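# Hang the loose flower head-down on the dryer peg

## Task

Take the flower lying on the table and clip its stem onto one of the dryer's pegs so the bloom points downward. No stem may end up bent out of shape. At the end the dryer must still hang from its rail, and the flower already clipped there must still be clipped.

## Robot and tools

Robot: two AgileX Piper arms, left_arm and right_arm, each with a two-finger parallel gripper and a wrist camera. Calibrated bases in the scene frame: left_arm at (-0.021, +0.287, 0) m, right_arm at (-0.039, -0.327, 0) m, both facing roughly +x. The arm names do not match the image sides.

Scene frame: the origin sits at table-top height, halfway between the nominal bases. +x points out over the table, +y toward left_arm, +z up. All hand positions, orientations and targets in results use this frame. For each gripper, the fingers point along its own +z and close along its own y. end_effector_position is the point between the pads, about 5 mm short of the fingertips. Reported positions can be off by a few centimetres, more at long reach.

execute_actions(actions, cameras): actions is a list of actions. Each action is a list of 1 to 15 rows, one row per 1/30 s step. If there are fewer than 15 rows, the last row repeats until 15 steps are done. Every row has 14 numbers in [-1, 1], covering both arms even when only one moves: left dx, dy, dz, rx, ry, rz, opening, then the same seven for right. dx to rz are offsets along the scene axes, measured from that arm's Hand target at the start of the action. Every row in an action counts from that same start, not from the previous row. Scale: 1.0 = 0.6 m for dx/dy/dz and 180 degrees for rotation. rx, ry, rz form a single rotation vector, turning about the Hand target position. Sending the same offset again moves the arm further. Six zeros re-command the current Hand target. opening is absolute: +1 is fully open (0.070 m), -1 is closed, and 0 means half open. To keep a gripper unchanged, resend its present value. A full close takes about 1 s. An empty actions list returns the full state.

move(target, speed, blend, opening_speed, blocking, cameras): target is one 14-number row (same layout and scale as above) or a list of up to 15 rows. Every row is an offset from the same starting Hand targets, not chained. Each gripper travels in a straight line, and both paths end together. A move lasts at least 0.5 s and is cut off at 10 s. speed is in m/s, from 0.002 to 0.5 (default 0.25); rotation is limited to twice that value in rad/s. Give one value or one per target. blend is a corner radius in m for lists. opening_speed is the rate on the -1..+1 scale per second (at least 0.2). blocking=false returns after about 0.5 s while the move keeps running. The result adds a move: line. Its endings include done (the arm rested within 3 mm and 2 degrees), off_target, moving, held and fault. limits=paced means the command was clipped; limits=held means a check held steps back. Moves do not avoid obstacles or the other arm. Faster motion means more lag, overshoot and harder impacts.

wait(seconds 0 to 10, cameras): lets the scene run with commands held. stop(cameras): brakes the running move. zoom_image(camera, region=[x0,y0,x1,y1]): gives a closer view of the latest image, region at most 504x504 px. read_manual(section): licence text only. finished_scene(scene): ends scene 1 or 2 for good. The goal must stay satisfied without the robot.

Cameras: cam_high, cam_low, cam_left_wrist, cam_right_wrist, each 672x504. Calibration (K, distortion, T_world_to_cam) is provided. Fixed cameras may have shifted by a few mm or degrees, and wrist images can lag while the arm moves.

Controller behaviour: at each step the command is clipped to within 70 mm and 16 degrees of the measured pose. The Hand target in a result is the last commanded pose after clipping. The gripper often stops short of it. Waiting does not close that gap, but the next command does, or you can add the missing distance. If an arm is pushing against something, or has been dragged away, command its target back past the gripper. A clearance check holds back commands that would bring the two arms too close, but finger-to-finger contact is not checked. Keep paths away from an arm's own base, and avoid having the wrist near the first joint's axis, since either can flip the shoulder posture.

Result lines: end_effector_position and end_effector_quat_wxyz per arm. Hand target. grip_measured, the measured opening on the command scale. Joint positions, whose last value is the opening in m. Joint torques, which include gravity and are noisy. Tool commands. Step readings of the position during actions. Optional MOTOR HOT, TORQUE FAULT or OVER-TEMPERATURE FAULT lines.

Gripping: note grip_measured at first contact, then command about 0.05 below it for full force, or less below for a lighter hold. Objects thinner than about 2 mm get proportionally less force. Each pad gives up to about 20 N.

Things to avoid: dropping the flower, releasing parts while they move, slams, hard hits, or pushing hard. Any object leaving the table, or left off it, fails the task. Contact torque at a joint limit (20.2 N m for waist, shoulder and elbow; 7.04 for the three wrist joints, whose motors give only about 4 N m) stops that arm for 10 s. At 80 °C a motor faults and its arm goes limp for 30 to 60 s, so avoid long stretched-out holds or pushing toward poses the arm cannot reach. A hard collision between the arms can end the scene. Loose objects may get nudged now and then.

Each tool is called as name(argument=value, ...), one argument or row to a line, values as JSON.

## Session

execute_actions(
  actions=[],
)

Scene clock: 0.00 s.
left_arm: end_effector_position=(+0.2501, +0.5786, +0.3790) grip_measured=+0.98 end_effector_quat_wxyz=(+0.531, -0.510, +0.666, +0.119) | right_arm: end_effector_position=(+0.1064, -0.0580, +0.1523) grip_measured=+1.00 end_effector_quat_wxyz=(+0.234, +0.066, +0.968, +0.064)
Joint positions: left_arm=[0.82 1.27 -1.358 0.167 0.602 -0.613 0.069] | right_arm=[1.405 1.46 -1.044 -0.513 1.107 1.737 0.07]
Joint torques (N m): no reading
Hand target: left_arm +0.2501, +0.5786, +0.3790; +0.531, -0.510, +0.666, +0.119 | right_arm +0.1064, -0.0580, +0.1523; +0.234, +0.066, +0.968, +0.064
Tool commands: left_gripper/opening=+1.0 right_gripper/opening=+1.0

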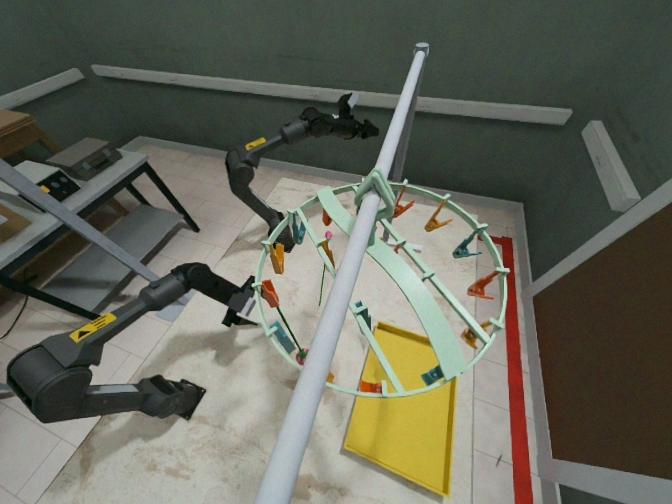

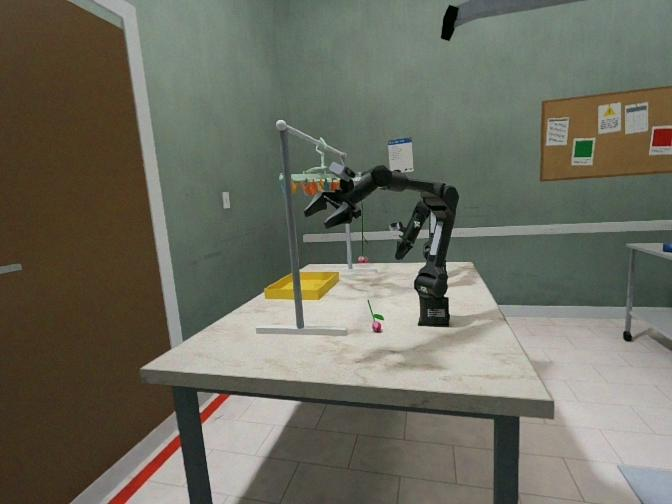

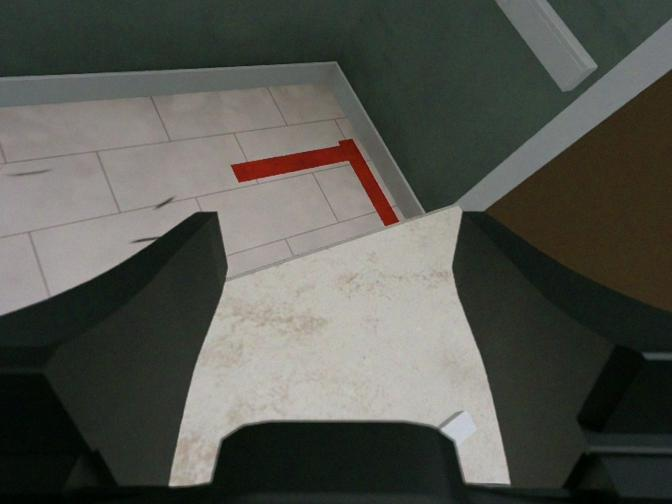

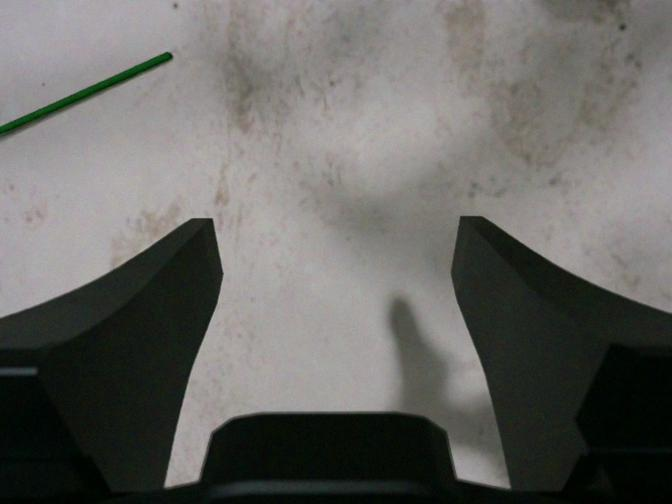

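zoom_image(
  camera="cam_high",
  region=[230, 160, 400, 400],
)

zoom_image(
  camera="cam_high",
  region=[370, 160, 520, 400],
)

zoom_image(
  camera="cam_low",
  region=[250, 100, 460, 350],
)

Scaled by 2.100 from the camera's 672x504 image, which has a finer 960x720 frame.

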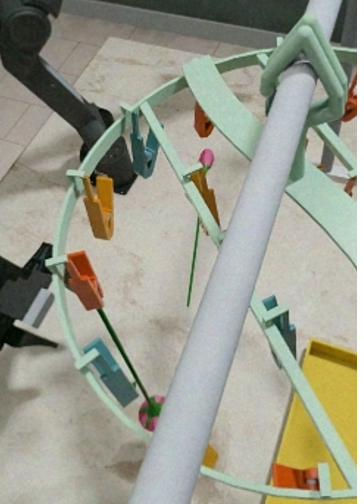

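Scaled by 2.100 from the camera's 672x504 image, which has a finer 960x720 frame.

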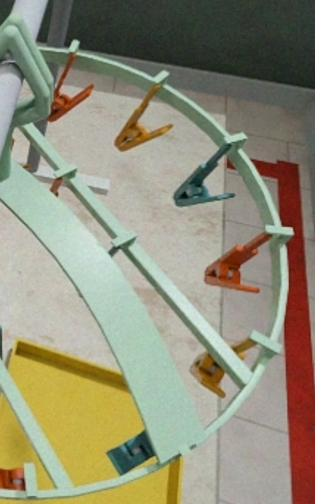

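Scaled by 2.016 from the camera's 672x504 image, which has a finer 960x720 frame.

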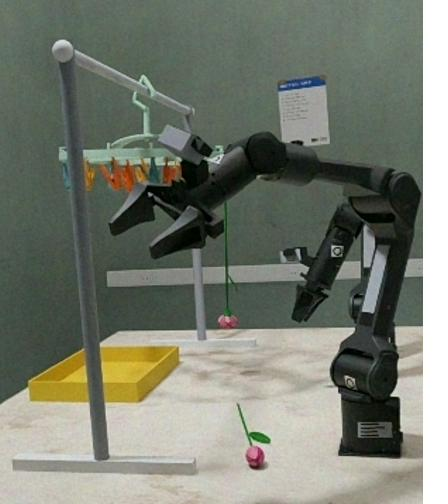

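move(
  target=[0,0,0,0,0,0,1,0.023,-0.22,0.38,0.078,-0.353,0.224,1],
)

Scene clock: 4.37 s.
left_arm: end_effector_position=(+0.2501, +0.5786, +0.3790) grip_measured=+0.98 end_effector_quat_wxyz=(+0.531, -0.510, +0.666, +0.119) | right_arm: end_effector_position=(+0.1203, -0.1902, +0.3807) grip_measured=+1.00 end_effector_quat_wxyz=(+0.653, -0.270, +0.653, +0.272)
Joint positions: left_arm=[0.82 1.27 -1.358 0.167 0.602 -0.613 0.069] | right_arm=[1.711 0.396 -0.687 -1.297 0.971 1.11 0.07]
Joint torques (N m): left_arm=[0.1 -3.08 -3.65 0.01 -1.02 0.13] | right_arm=[0.95 3.75 -5.42 -0.69 -0.2 -0.06]
Hand target: left_arm +0.2501, +0.5786, +0.3790; +0.531, -0.510, +0.666, +0.119 | right_arm +0.1202, -0.1900, +0.3803; +0.653, -0.270, +0.653, +0.271
Off the commanded pose: left_arm 0.000 m, 0 deg | right_arm 0.000 m, 0 deg.
shoulder posture changed (right arm): the wrist came as close to joint 1's axis as it can, and the arm is now in the other of its two shoulder postures.
move: done
camera_calibration:
cam_right_wrist: T_world_to_cam=[[0.703998, -0.70972, -0.0261654, -0.210235], [-0.405772, -0.371718, -0.83497, 0.298303], [0.582869, 0.598434, -0.549673, 0.378158], [0, 0, 0, 1]]

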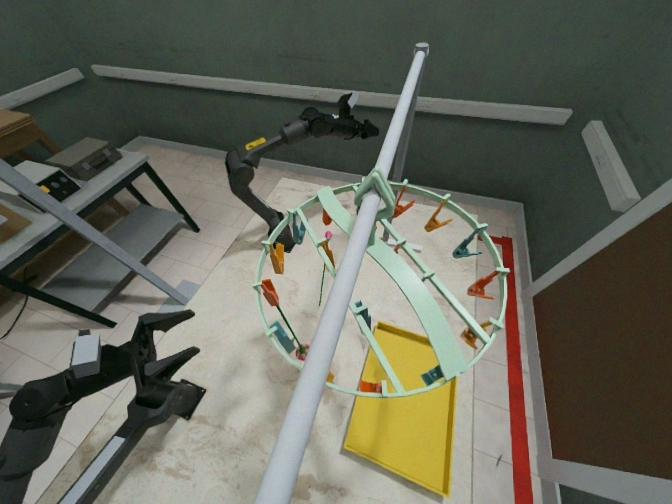

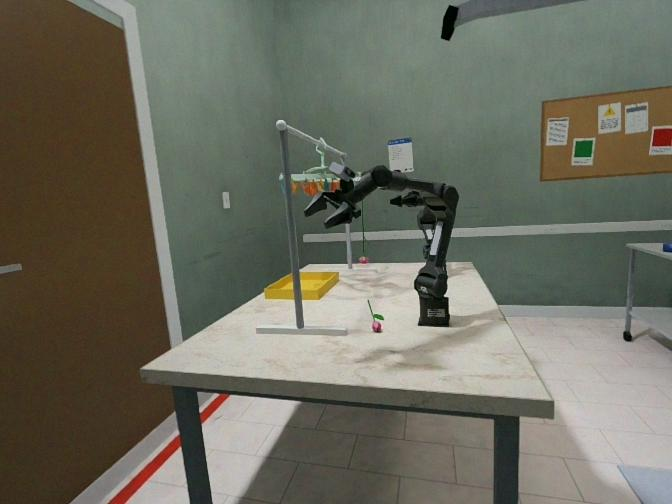

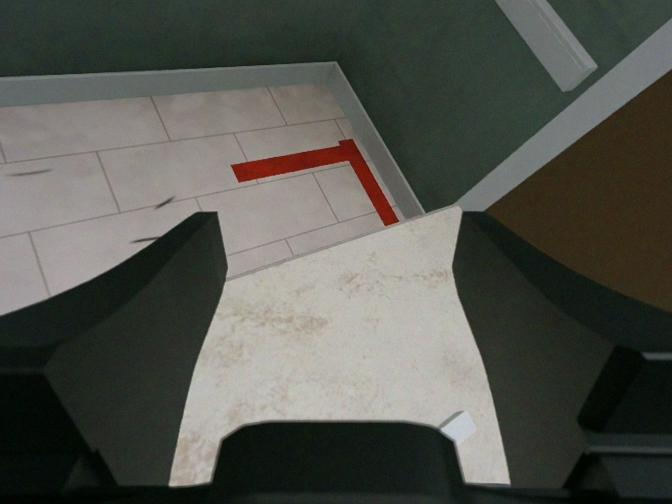

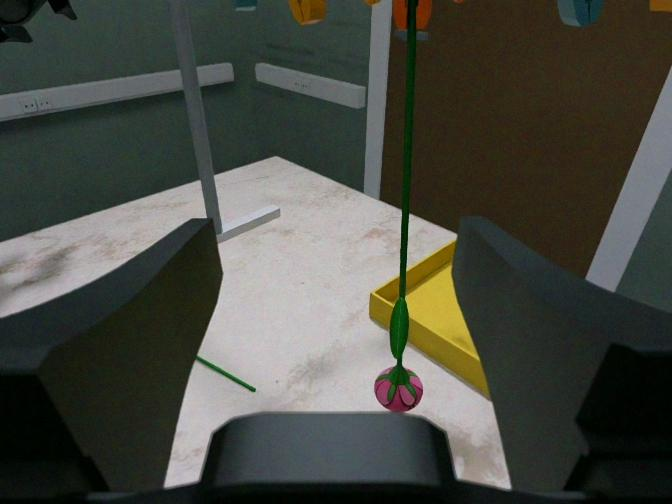

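move(
  target=[0,0,0,0,0,0,1,0,0,0.02,0.12,-0.12,0,1],
  cameras=["cam_right_wrist"],
)

zoom_image(
  camera="cam_right_wrist",
  region=[168, 0, 672, 330],
)

Scene clock: 6.13 s.
left_arm: end_effector_position=(+0.2501, +0.5786, +0.3790) grip_measured=+0.98 end_effector_quat_wxyz=(+0.531, -0.510, +0.666, +0.119) | right_arm: end_effector_position=(+0.1196, -0.1905, +0.3927) grip_measured=+1.00 end_effector_quat_wxyz=(+0.737, -0.217, +0.569, +0.295)
Joint positions: left_arm=[0.82 1.27 -1.358 0.167 0.602 -0.613 0.069] | right_arm=[1.718 0.369 -0.495 -1.741 0.939 1.512 0.07]
Joint torques (N m): left_arm=[0.09 -3.05 -3.61 0 -1.01 0.13] | right_arm=[0.96 3.58 -6.01 -0.57 0.05 -0.03]
Hand target: left_arm +0.2501, +0.5786, +0.3790; +0.531, -0.510, +0.666, +0.119 | right_arm +0.1202, -0.1900, +0.3923; +0.802, -0.190, +0.458, +0.333
Off the commanded pose: left_arm 0.000 m, 0 deg | right_arm 0.001 m, 16 deg.
joint sent to its limit (right arm) — joint 4 (forearm roll), lower limit. The joint targets are off in orientation, not in position.
move: off_target (right_arm)
camera_calibration:
cam_right_wrist: T_world_to_cam=[[0.681597, -0.730623, -0.0402011, -0.205426], [-0.256971, -0.187563, -0.948043, 0.369662], [0.685122, 0.656514, -0.315591, 0.29223], [0, 0, 0, 1]]
Images, in order: cam_right_wrist.

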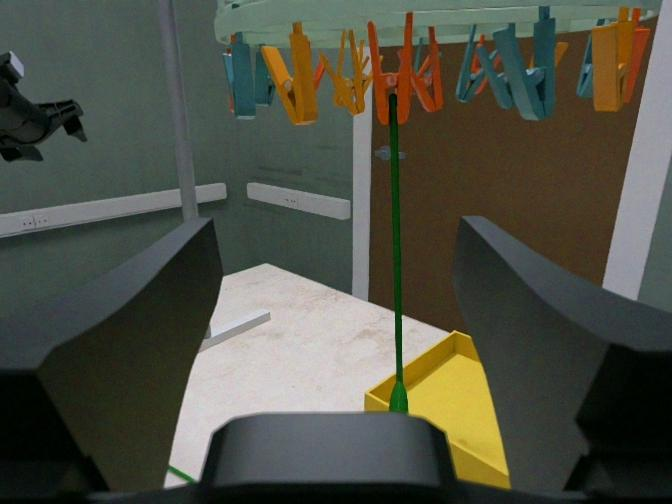

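Scaled by 1.000.

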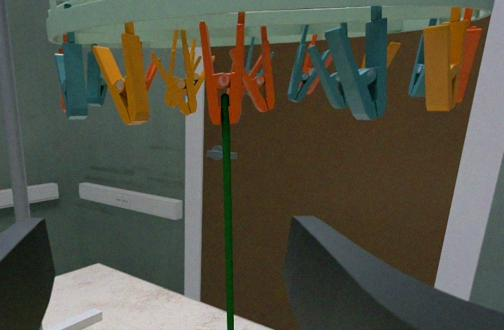

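move(
  target=[0,0,0,0,0,0,1,0.05,0.25,0.08,-0.067,0.161,-0.245,1],
  cameras=["cam_right_wrist","cam_high"],
)

zoom_image(
  camera="cam_right_wrist",
  region=[168, 0, 672, 330],
)

Scene clock: 8.97 s.
left_arm: end_effector_position=(+0.2501, +0.5786, +0.3790) grip_measured=+0.98 end_effector_quat_wxyz=(+0.531, -0.510, +0.666, +0.119) | right_arm: end_effector_position=(+0.1506, -0.0395, +0.4397) grip_measured=+1.00 end_effector_quat_wxyz=(+0.699, -0.144, +0.686, +0.142)
Joint positions: left_arm=[0.82 1.27 -1.358 0.167 0.602 -0.613 0.069] | right_arm=[1.646 1.259 -1.213 -1.573 1.231 1.526 0.07]
Joint torques (N m): left_arm=[0.14 -3.09 -3.65 0 -1.01 0.13] | right_arm=[0.8 -5.45 -6.69 -0.73 0.07 -0.09]
Hand target: left_arm +0.2501, +0.5786, +0.3790; +0.531, -0.510, +0.666, +0.119 | right_arm +0.1502, -0.0400, +0.4403; +0.707, -0.046, +0.704, +0.045
Off the commanded pose: left_arm 0.000 m, 0 deg | right_arm 0.001 m, 24 deg; orientation clipped.
shoulder posture changed (right arm): the wrist came as close to joint 1's axis as it can, and the arm is now in the other of its two shoulder postures.
joint sent to its limit (right arm) — joint 5 (wrist pitch), upper limit. The joint targets are off in orientation, not in position.
move: off_target (right_arm); limits=paced
camera_calibration:
cam_right_wrist: T_world_to_cam=[[0.39308, -0.919338, -0.0174625, -0.0883409], [-0.499347, -0.197481, -0.843595, 0.440674], [0.772101, 0.34032, -0.536695, 0.25835], [0, 0, 0, 1]]
Images, in order: cam_high, cam_right_wrist.

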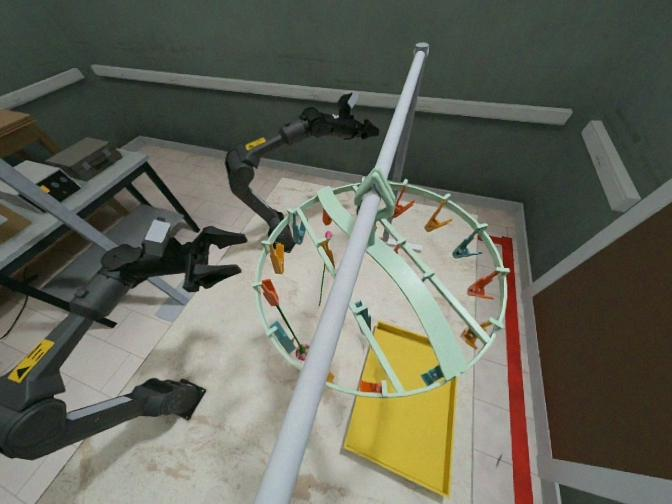

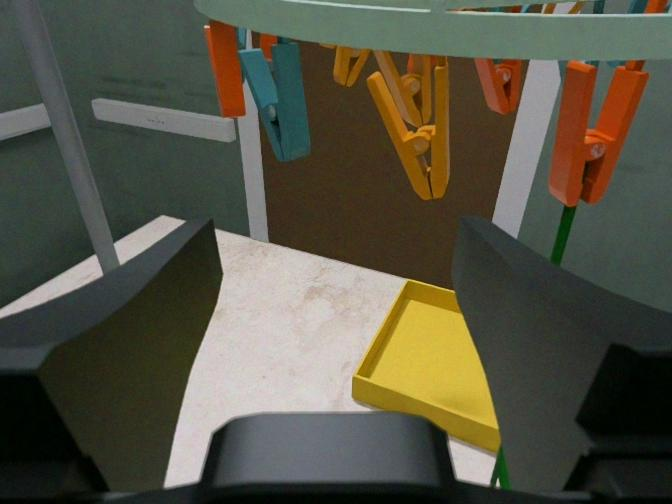

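Scaled by 1.000.

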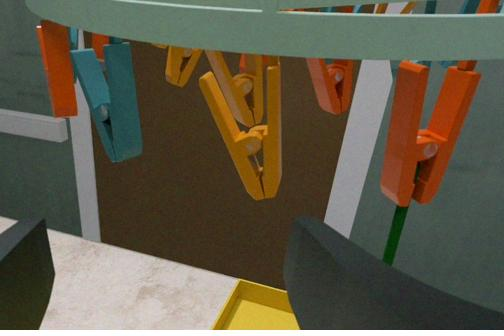

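move(
  target=[-0.06,-0.706,-0.398,0.2153,0.4347,-0.727,1,0,0,0,0,0,0,1],
  speed=0.35,
)

Scene clock: 14.00 s.
left_arm: end_effector_position=(+0.2140, +0.1548, +0.1391) grip_measured=+0.98 end_effector_quat_wxyz=(+0.040, +0.630, +0.776, +0.007) | right_arm: end_effector_position=(+0.1509, -0.0400, +0.4405) grip_measured=+1.00 end_effector_quat_wxyz=(+0.699, -0.143, +0.686, +0.143)
Joint positions: left_arm=[-0.461 1.451 -1.085 0 1.211 0.852 0.069] | right_arm=[1.645 1.258 -1.215 -1.573 1.231 1.526 0.07]
Joint torques (N m): left_arm=[0.83 -4.22 -3.2 -0.27 -0.16 0.02] | right_arm=[1.09 -5.24 -5.56 -0.96 0.13 -0.01]
Hand target: left_arm +0.2141, +0.1550, +0.1402; +0.000, +0.629, +0.777, -0.001 | right_arm +0.1502, -0.0400, +0.4403; +0.707, -0.046, +0.704, +0.045
Off the commanded pose: left_arm 0.001 m, 5 deg | right_arm 0.001 m, 16 deg; orientation clipped.
joint sent to its limit (left arm) — joint 5 (wrist pitch), upper limit. The joint targets are off in orientation, not in position.
joint sent to its limit (right arm) — joint 5 (wrist pitch), upper limit. The joint targets are off in orientation, not in position.
move: off_target (left_arm, right_arm); limits=paced
camera_calibration:
cam_left_wrist: T_world_to_cam=[[-0.977314, -0.197621, -0.0761782, 0.251588], [-0.207426, 0.820414, 0.532818, -0.157711], [-0.0427982, 0.536532, -0.842794, 0.164024], [0, 0, 0, 1]]
cam_right_wrist: T_world_to_cam=[[0.392226, -0.919652, -0.0199672, -0.0876955], [-0.499682, -0.194786, -0.844024, 0.44175], [0.772319, 0.341026, -0.535933, 0.258399], [0, 0, 0, 1]]

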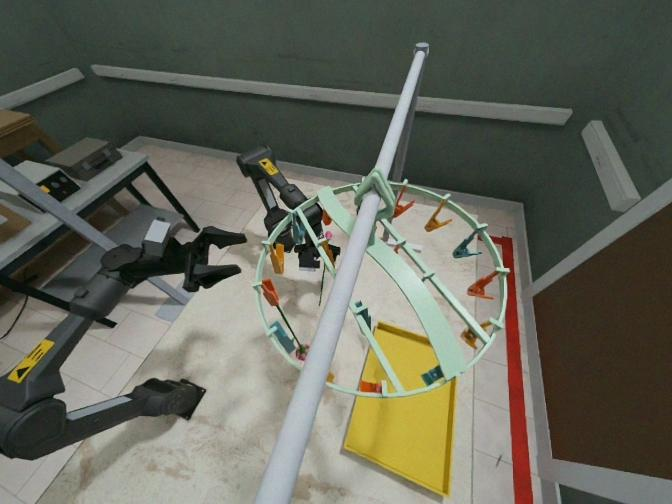

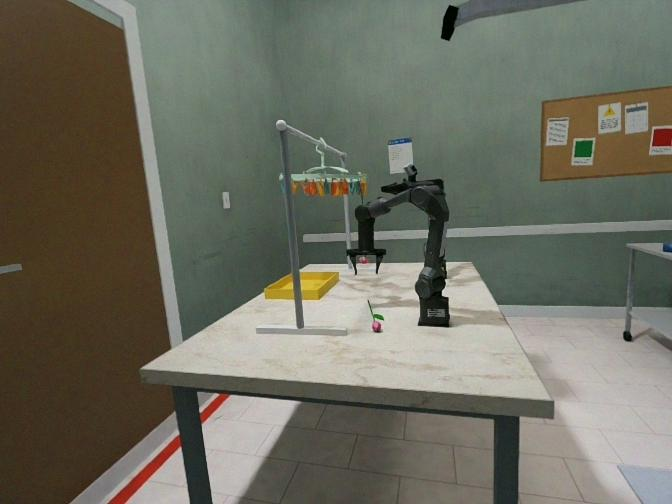

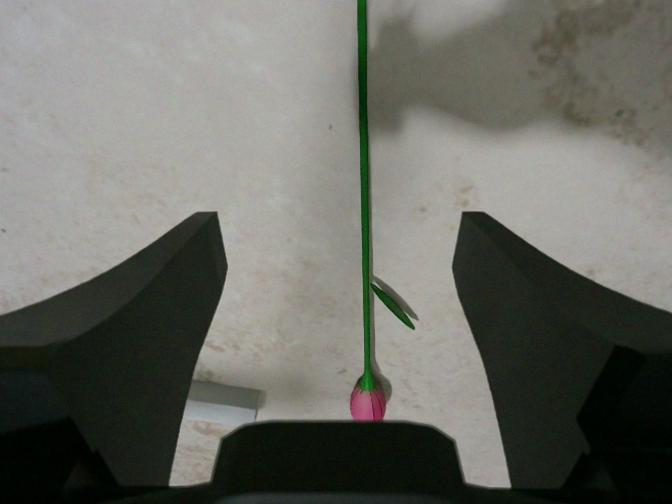

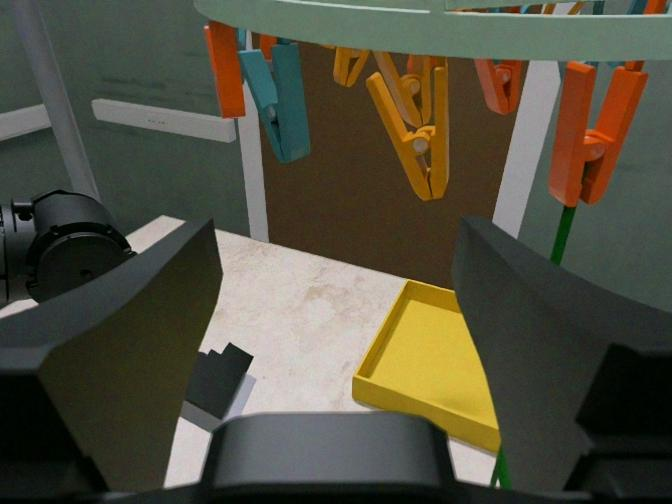

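move(
  target=[-0.01,0,-0.205,0,0,0,0,0,0,0,0,0,0,1],
  speed=0.2,
  cameras=["cam_left_wrist","cam_low"],
)

zoom_image(
  camera="cam_low",
  region=[330, 200, 430, 350],
)

Scene clock: 15.70 s.
left_arm: end_effector_position=(+0.2077, +0.1555, +0.0165) grip_measured=+0.00 end_effector_quat_wxyz=(-0.002, +0.629, +0.777, -0.001) | right_arm: end_effector_position=(+0.1509, -0.0400, +0.4405) grip_measured=+1.00 end_effector_quat_wxyz=(+0.699, -0.143, +0.686, +0.143)
Joint positions: left_arm=[-0.47 1.686 -0.819 -0.001 0.794 0.841 0.035] | right_arm=[1.645 1.258 -1.215 -1.573 1.231 1.526 0.07]
Joint torques (N m): left_arm=[-0.61 -4.86 -2.65 -0.29 -0.02 0.01] | right_arm=[1.1 -4.73 -6.58 -1.05 0.07 0.02]
Hand target: left_arm +0.2081, +0.1550, +0.0172; +0.000, +0.629, +0.777, -0.001 | right_arm +0.1502, -0.0400, +0.4403; +0.707, -0.046, +0.704, +0.045
Off the commanded pose: left_arm 0.001 m, 0 deg | right_arm 0.001 m, 16 deg.
joint sent to its limit (right arm) — joint 5 (wrist pitch), upper limit. The joint targets are off in orientation, not in position.
move: off_target (right_arm)
camera_calibration:
cam_left_wrist: T_world_to_cam=[[-0.979989, -0.1987, -0.0118516, 0.235914], [-0.168653, 0.797225, 0.579645, -0.0995363], [-0.105727, 0.570045, -0.814783, 0.0674073], [0, 0, 0, 1]]
Images, in order: cam_low, cam_left_wrist.

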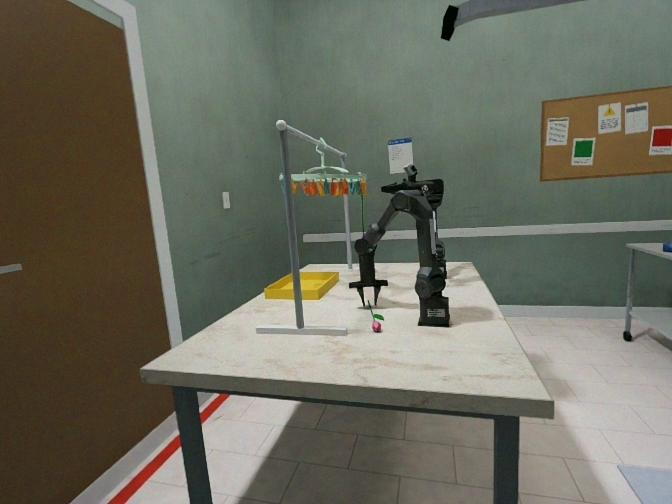

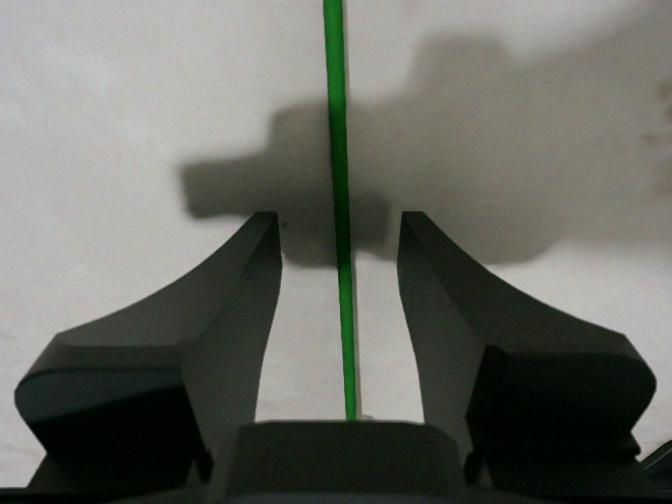

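Scaled by 3.360 from the camera's 672x504 image, which has a finer 960x720 frame.

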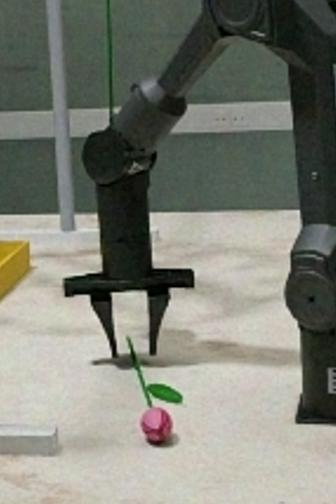

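move(
  target=[
    [0,0,-0.013,0,0,0,-0.3,0,0,0,0,0,0,1],
    [0,0,-0.013,0,0,0,-1,0,0,0,0,0,0,1],
  ],
  speed=0.05,
  opening_speed=1,
  cameras=["cam_left_wrist"],
)

Scene clock: 17.43 s.
left_arm: end_effector_position=(+0.2083, +0.1552, +0.0095) grip_measured=-0.90 end_effector_quat_wxyz=(+0.000, +0.629, +0.777, +0.000) | right_arm: end_effector_position=(+0.1509, -0.0400, +0.4405) grip_measured=+1.00 end_effector_quat_wxyz=(+0.699, -0.143, +0.686, +0.143)
Joint positions: left_arm=[-0.47 1.704 -0.807 -0.001 0.762 0.841 0.003] | right_arm=[1.645 1.258 -1.215 -1.573 1.231 1.526 0.07]
Joint torques (N m): left_arm=[-0.65 -3.58 -1.69 -0.27 -0.26 0.1] | right_arm=[1.17 -5.34 -5.82 -0.99 0.12 -0.03]
Hand target: left_arm +0.2081, +0.1550, +0.0094; +0.000, +0.629, +0.777, -0.001 | right_arm +0.1502, -0.0400, +0.4403; +0.707, -0.046, +0.704, +0.045
Off the commanded pose: left_arm 0.000 m, 0 deg | right_arm 0.001 m, 16 deg.
joint sent to its limit (right arm) — joint 5 (wrist pitch), upper limit. The joint targets are off in orientation, not in position.
move: off_target (right_arm)
camera_calibration:
cam_left_wrist: T_world_to_cam=[[-0.979954, -0.198736, -0.0139634, 0.236363], [-0.170077, 0.798015, 0.57814, -0.0949499], [-0.103754, 0.568925, -0.815818, 0.0617638], [0, 0, 0, 1]]
Images, in order: cam_left_wrist.

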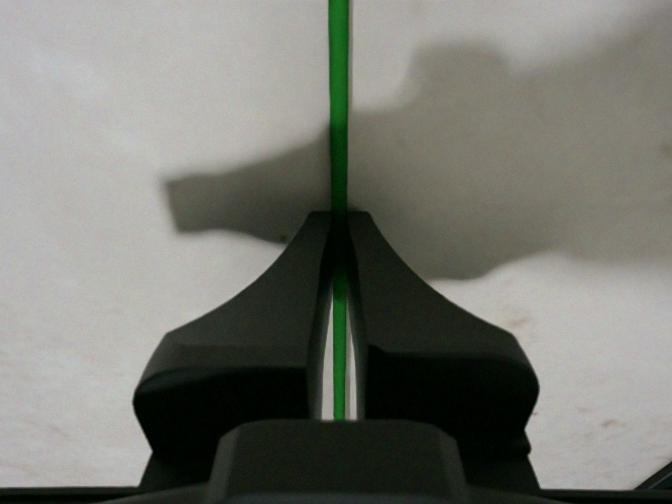

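move(
  target=[
    [0,-0.0167,0.167,-0.157,-0.057,0.023,-1,0,0,0,0,0,0,1],
    [0.033,-0.083,0.333,-0.314,-0.114,0.046,-1,0,0,0,0,0,0,1],
    [0.087,-0.175,0.433,-0.4706,-0.1715,0.0694,-1,0,0,0,0,0,0,1],
  ],
  speed=0.2,
  blend=0.03,
)

Scene clock: 21.97 s.
left_arm: end_effector_position=(+0.2607, +0.0502, +0.2698) grip_measured=-0.90 end_effector_quat_wxyz=(+0.544, +0.415, +0.633, -0.361) | right_arm: end_effector_position=(+0.1509, -0.0400, +0.4405) grip_measured=+1.00 end_effector_quat_wxyz=(+0.699, -0.143, +0.686, +0.143)
Joint positions: left_arm=[-0.126 1.327 -0.726 -1.737 0.994 2.085 0.003] | right_arm=[1.645 1.258 -1.215 -1.573 1.231 1.526 0.07]
Joint torques (N m): left_arm=[-0.29 -3.22 -2.77 -0.81 0.26 0.03] | right_arm=[0.98 -5.33 -5.75 -0.83 0.08 -0.12]
Hand target: left_arm +0.2603, +0.0500, +0.2692; +0.605, +0.365, +0.606, -0.364 | right_arm +0.1502, -0.0400, +0.4403; +0.707, -0.046, +0.704, +0.045
Off the commanded pose: left_arm 0.001 m, 10 deg | right_arm 0.001 m, 16 deg.
joint read past its limit (left arm) — joint 4 (forearm roll), lower limit.
joint sent to its limit (left arm) — joint 4 (forearm roll), lower limit. The joint targets are off in orientation, not in position.
joint sent to its limit (right arm) — joint 5 (wrist pitch), upper limit. The joint targets are off in orientation, not in position.
move: off_target (left_arm, right_arm)
camera_calibration:
cam_left_wrist: T_world_to_cam=[[-0.913513, -0.406743, -0.00728885, 0.26176], [-0.276612, 0.634186, -0.722007, 0.234006], [0.298294, -0.657547, -0.691847, 0.262569], [0, 0, 0, 1]]
cam_right_wrist: T_world_to_cam=[[0.392226, -0.919652, -0.0199672, -0.0876955], [-0.499682, -0.194786, -0.844024, 0.44175], [0.772319, 0.341026, -0.535933, 0.258399], [0, 0, 0, 1]]

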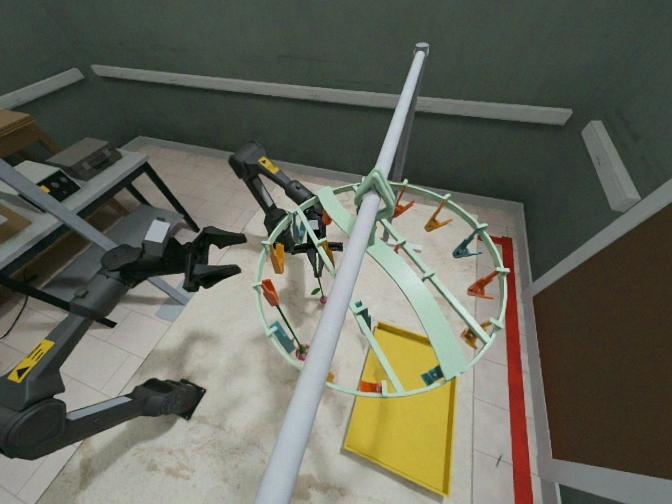

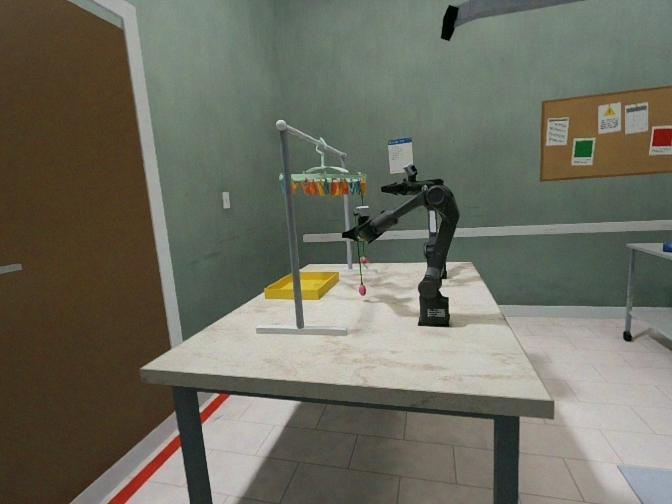

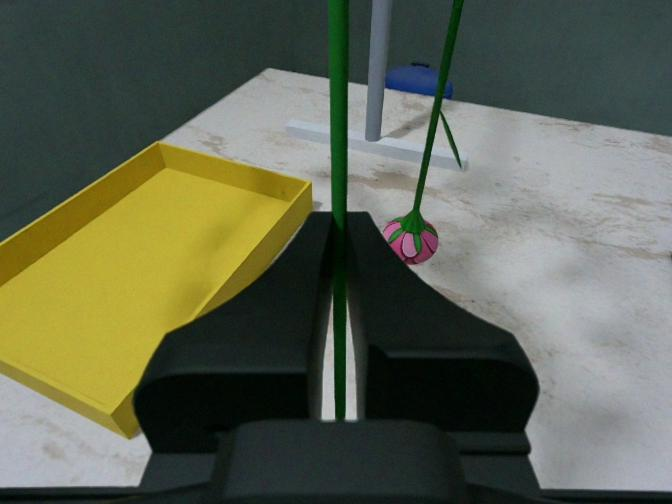

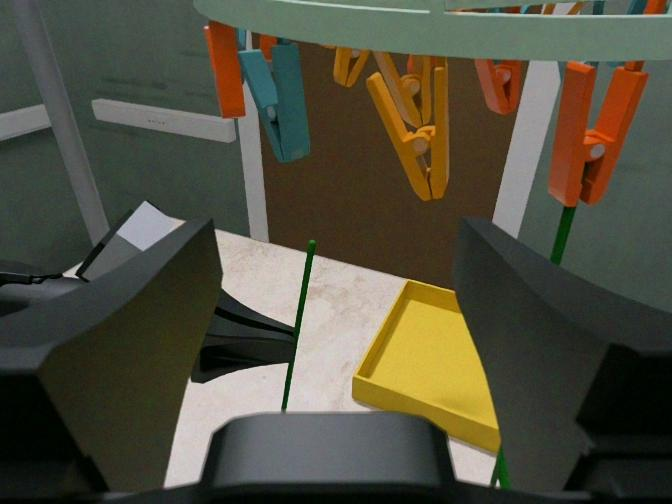

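move(
  target=[0,0,0,0,0,0,-1,0.0917,0.01,0.04,0,0,0,0.4],
  speed=0.1,
)

Scene clock: 23.80 s.
left_arm: end_effector_position=(+0.2604, +0.0503, +0.2697) grip_measured=-0.90 end_effector_quat_wxyz=(+0.544, +0.415, +0.633, -0.361) | right_arm: end_effector_position=(+0.2059, -0.0341, +0.4644) grip_measured=+0.40 end_effector_quat_wxyz=(+0.709, -0.079, +0.697, +0.078)
Joint positions: left_arm=[-0.126 1.326 -0.725 -1.737 0.994 2.085 0.003] | right_arm=[1.459 1.432 -1.468 -1.545 1.231 1.444 0.049]
Joint torques (N m): left_arm=[0 -3.35 -2.79 -0.7 0.21 0] | right_arm=[1.03 -7.17 -5.71 -0.76 0.03 -0.06]
Hand target: left_arm +0.2603, +0.0500, +0.2692; +0.605, +0.365, +0.606, -0.364 | right_arm +0.2052, -0.0340, +0.4643; +0.707, -0.046, +0.704, +0.045
Off the commanded pose: left_arm 0.001 m, 10 deg | right_arm 0.001 m, 5 deg.
joint sent to its limit (left arm) — joint 4 (forearm roll), lower limit. The joint targets are off in orientation, not in position.
joint sent to its limit (right arm) — joint 5 (wrist pitch), upper limit. The joint targets are off in orientation, not in position.
move: off_target (left_arm, right_arm)
camera_calibration:
cam_left_wrist: T_world_to_cam=[[-0.913514, -0.406743, -0.00725995, 0.261535], [-0.276636, 0.634191, -0.721993, 0.233879], [0.29827, -0.657543, -0.691862, 0.262658], [0, 0, 0, 1]]
cam_right_wrist: T_world_to_cam=[[0.216511, -0.976037, -0.0217738, -0.0682052], [-0.52746, -0.0981786, -0.843888, 0.49956], [0.821528, 0.194195, -0.536078, 0.211594], [0, 0, 0, 1]]

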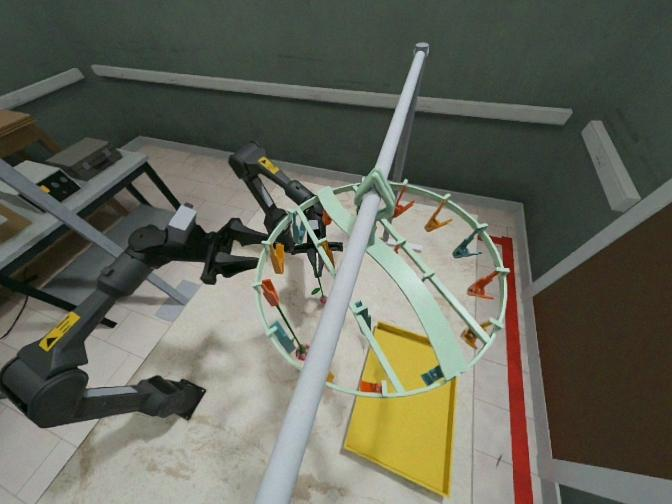

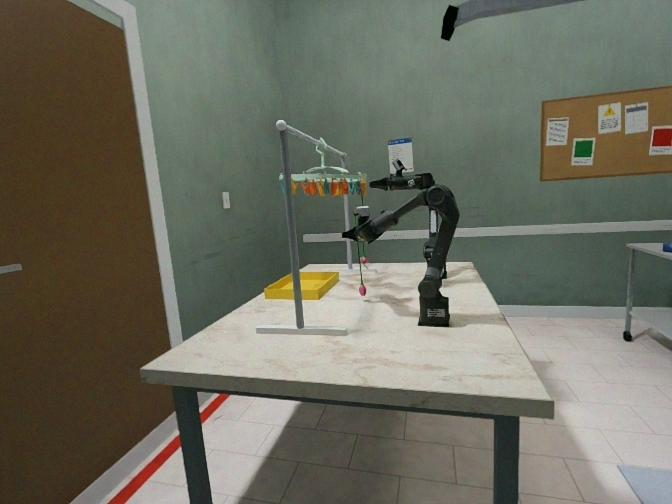

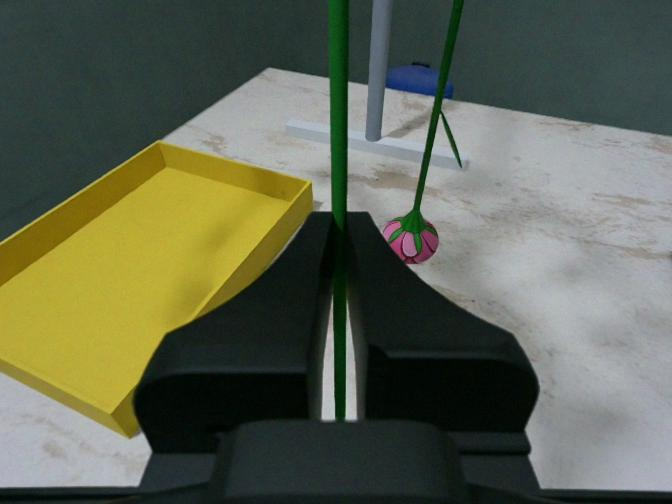

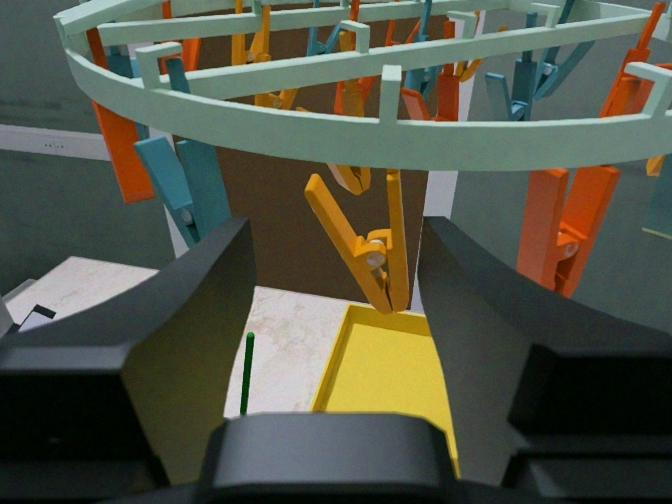

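move(
  target=[0,0,0,0,0,0,-1,0.0817,0,-0.0015,0,0,0,0.4],
  speed=0.08,
  cameras=["cam_right_wrist","cam_high"],
)

Scene clock: 25.10 s.
left_arm: end_effector_position=(+0.2604, +0.0503, +0.2697) grip_measured=-0.90 end_effector_quat_wxyz=(+0.544, +0.415, +0.633, -0.361) | right_arm: end_effector_position=(+0.2548, -0.0340, +0.4633) grip_measured=+0.40 end_effector_quat_wxyz=(+0.707, -0.045, +0.704, +0.045)
Joint positions: left_arm=[-0.126 1.326 -0.725 -1.737 0.994 2.085 0.003] | right_arm=[1.304 1.538 -1.586 -1.519 1.174 1.424 0.049]
Joint torques (N m): left_arm=[-0.55 -3.23 -2.85 -0.7 0.34 0.05] | right_arm=[0.95 -8.65 -5.84 -0.86 -0.05 -0.04]
Hand target: left_arm +0.2603, +0.0500, +0.2692; +0.605, +0.365, +0.606, -0.364 | right_arm +0.2542, -0.0340, +0.4634; +0.707, -0.046, +0.704, +0.045
Off the commanded pose: left_arm 0.001 m, 10 deg | right_arm 0.001 m, 0 deg.
joint sent to its limit (left arm) — joint 4 (forearm roll), lower limit. The joint targets are off in orientation, not in position.
move: off_target (left_arm)
camera_calibration:
cam_right_wrist: T_world_to_cam=[[0.122717, -0.992192, -0.0222667, -0.055188], [-0.544515, -0.0485556, -0.837345, 0.527385], [0.829725, 0.114881, -0.546222, 0.17075], [0, 0, 0, 1]]
Images, in order: cam_high, cam_right_wrist.

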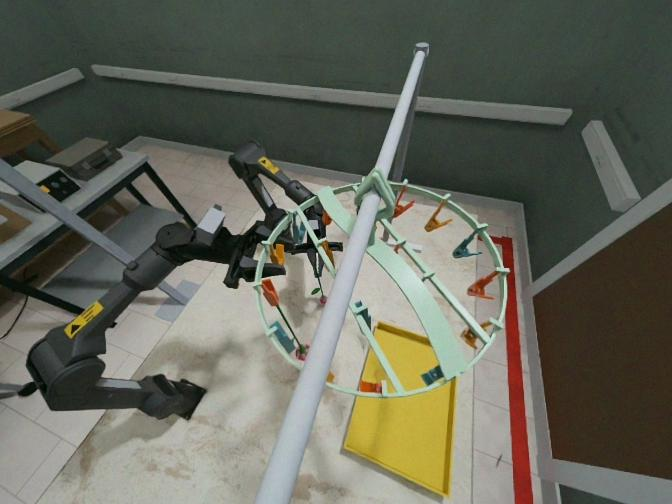

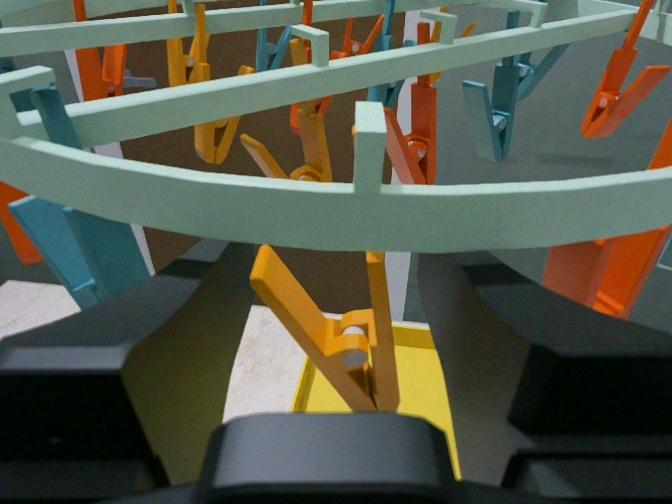

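move(
  target=[0,0,0,0,0,0,-1,0,0,0,0,0,0,-0.1],
  opening_speed=0.4,
  cameras=["cam_right_wrist"],
)

Scene clock: 26.63 s.
left_arm: end_effector_position=(+0.2604, +0.0503, +0.2697) grip_measured=-0.90 end_effector_quat_wxyz=(+0.544, +0.415, +0.633, -0.361) | right_arm: end_effector_position=(+0.2545, -0.0340, +0.4633) grip_measured=-0.10 end_effector_quat_wxyz=(+0.707, -0.046, +0.704, +0.045)
Joint positions: left_arm=[-0.126 1.326 -0.725 -1.737 0.994 2.085 0.003] | right_arm=[1.305 1.537 -1.585 -1.519 1.174 1.424 0.032]
Joint torques (N m): left_arm=[-0.61 -2.98 -2.85 -0.71 0.4 0.16] | right_arm=[0.98 -8.4 -5.76 -1.04 0.03 0.08]
Hand target: left_arm +0.2603, +0.0500, +0.2692; +0.605, +0.365, +0.606, -0.364 | right_arm +0.2542, -0.0340, +0.4634; +0.707, -0.046, +0.704, +0.045
Off the commanded pose: left_arm 0.001 m, 10 deg | right_arm 0.000 m, 0 deg.
joint sent to its limit (left arm) — joint 4 (forearm roll), lower limit. The joint targets are off in orientation, not in position.
move: off_target (left_arm)
camera_calibration:
cam_right_wrist: T_world_to_cam=[[0.123618, -0.99208, -0.0222828, -0.0553417], [-0.544466, -0.0490357, -0.837348, 0.527204], [0.829623, 0.115643, -0.546216, 0.171091], [0, 0, 0, 1]]
Images, in order: cam_right_wrist.

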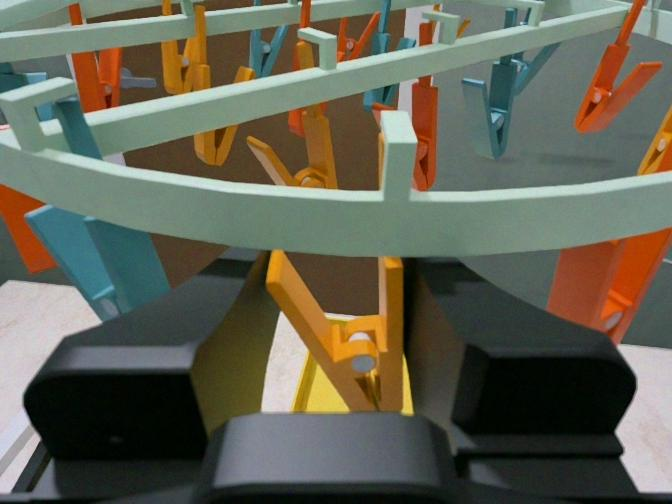

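move(
  target=[0,0,0,0,0,0,-1,0,0,0,0,0,0,-0.4],
  opening_speed=0.3,
  cameras=["cam_right_wrist"],
)

zoom_image(
  camera="cam_right_wrist",
  region=[240, 230, 440, 430],
)

Scene clock: 27.93 s.
left_arm: end_effector_position=(+0.2604, +0.0503, +0.2697) grip_measured=-0.90 end_effector_quat_wxyz=(+0.544, +0.415, +0.633, -0.361) | right_arm: end_effector_position=(+0.2545, -0.0340, +0.4633) grip_measured=-0.39 end_effector_quat_wxyz=(+0.707, -0.046, +0.704, +0.045)
Joint positions: left_arm=[-0.126 1.326 -0.725 -1.737 0.994 2.085 0.003] | right_arm=[1.305 1.537 -1.585 -1.519 1.174 1.424 0.021]
Joint torques (N m): left_arm=[-0.22 -2.81 -2.94 -0.71 0.42 0.2] | right_arm=[1.06 -8.14 -5.89 -0.93 -0.13 0.04]
Hand target: left_arm +0.2603, +0.0500, +0.2692; +0.605, +0.365, +0.606, -0.364 | right_arm +0.2542, -0.0340, +0.4634; +0.707, -0.046, +0.704, +0.045
Off the commanded pose: left_arm 0.001 m, 10 deg | right_arm 0.000 m, 0 deg.
joint sent to its limit (left arm) — joint 4 (forearm roll), lower limit. The joint targets are off in orientation, not in position.
move: off_target (left_arm)
camera_calibration:
cam_right_wrist: T_world_to_cam=[[0.123618, -0.99208, -0.0222828, -0.0553417], [-0.544466, -0.0490357, -0.837348, 0.527204], [0.829623, 0.115643, -0.546216, 0.171091], [0, 0, 0, 1]]
Images, in order: cam_right_wrist.

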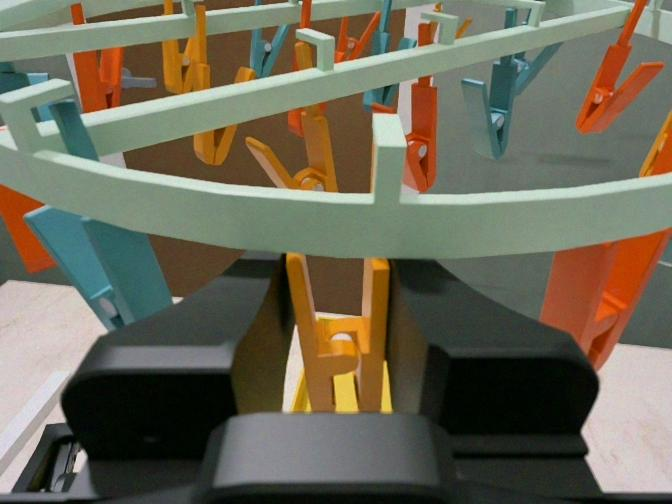

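Scaled by 2.520 from the camera's 672x504 image, which has a finer 960x720 frame.

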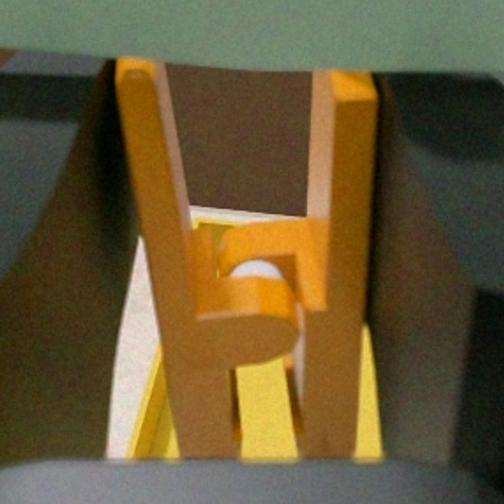

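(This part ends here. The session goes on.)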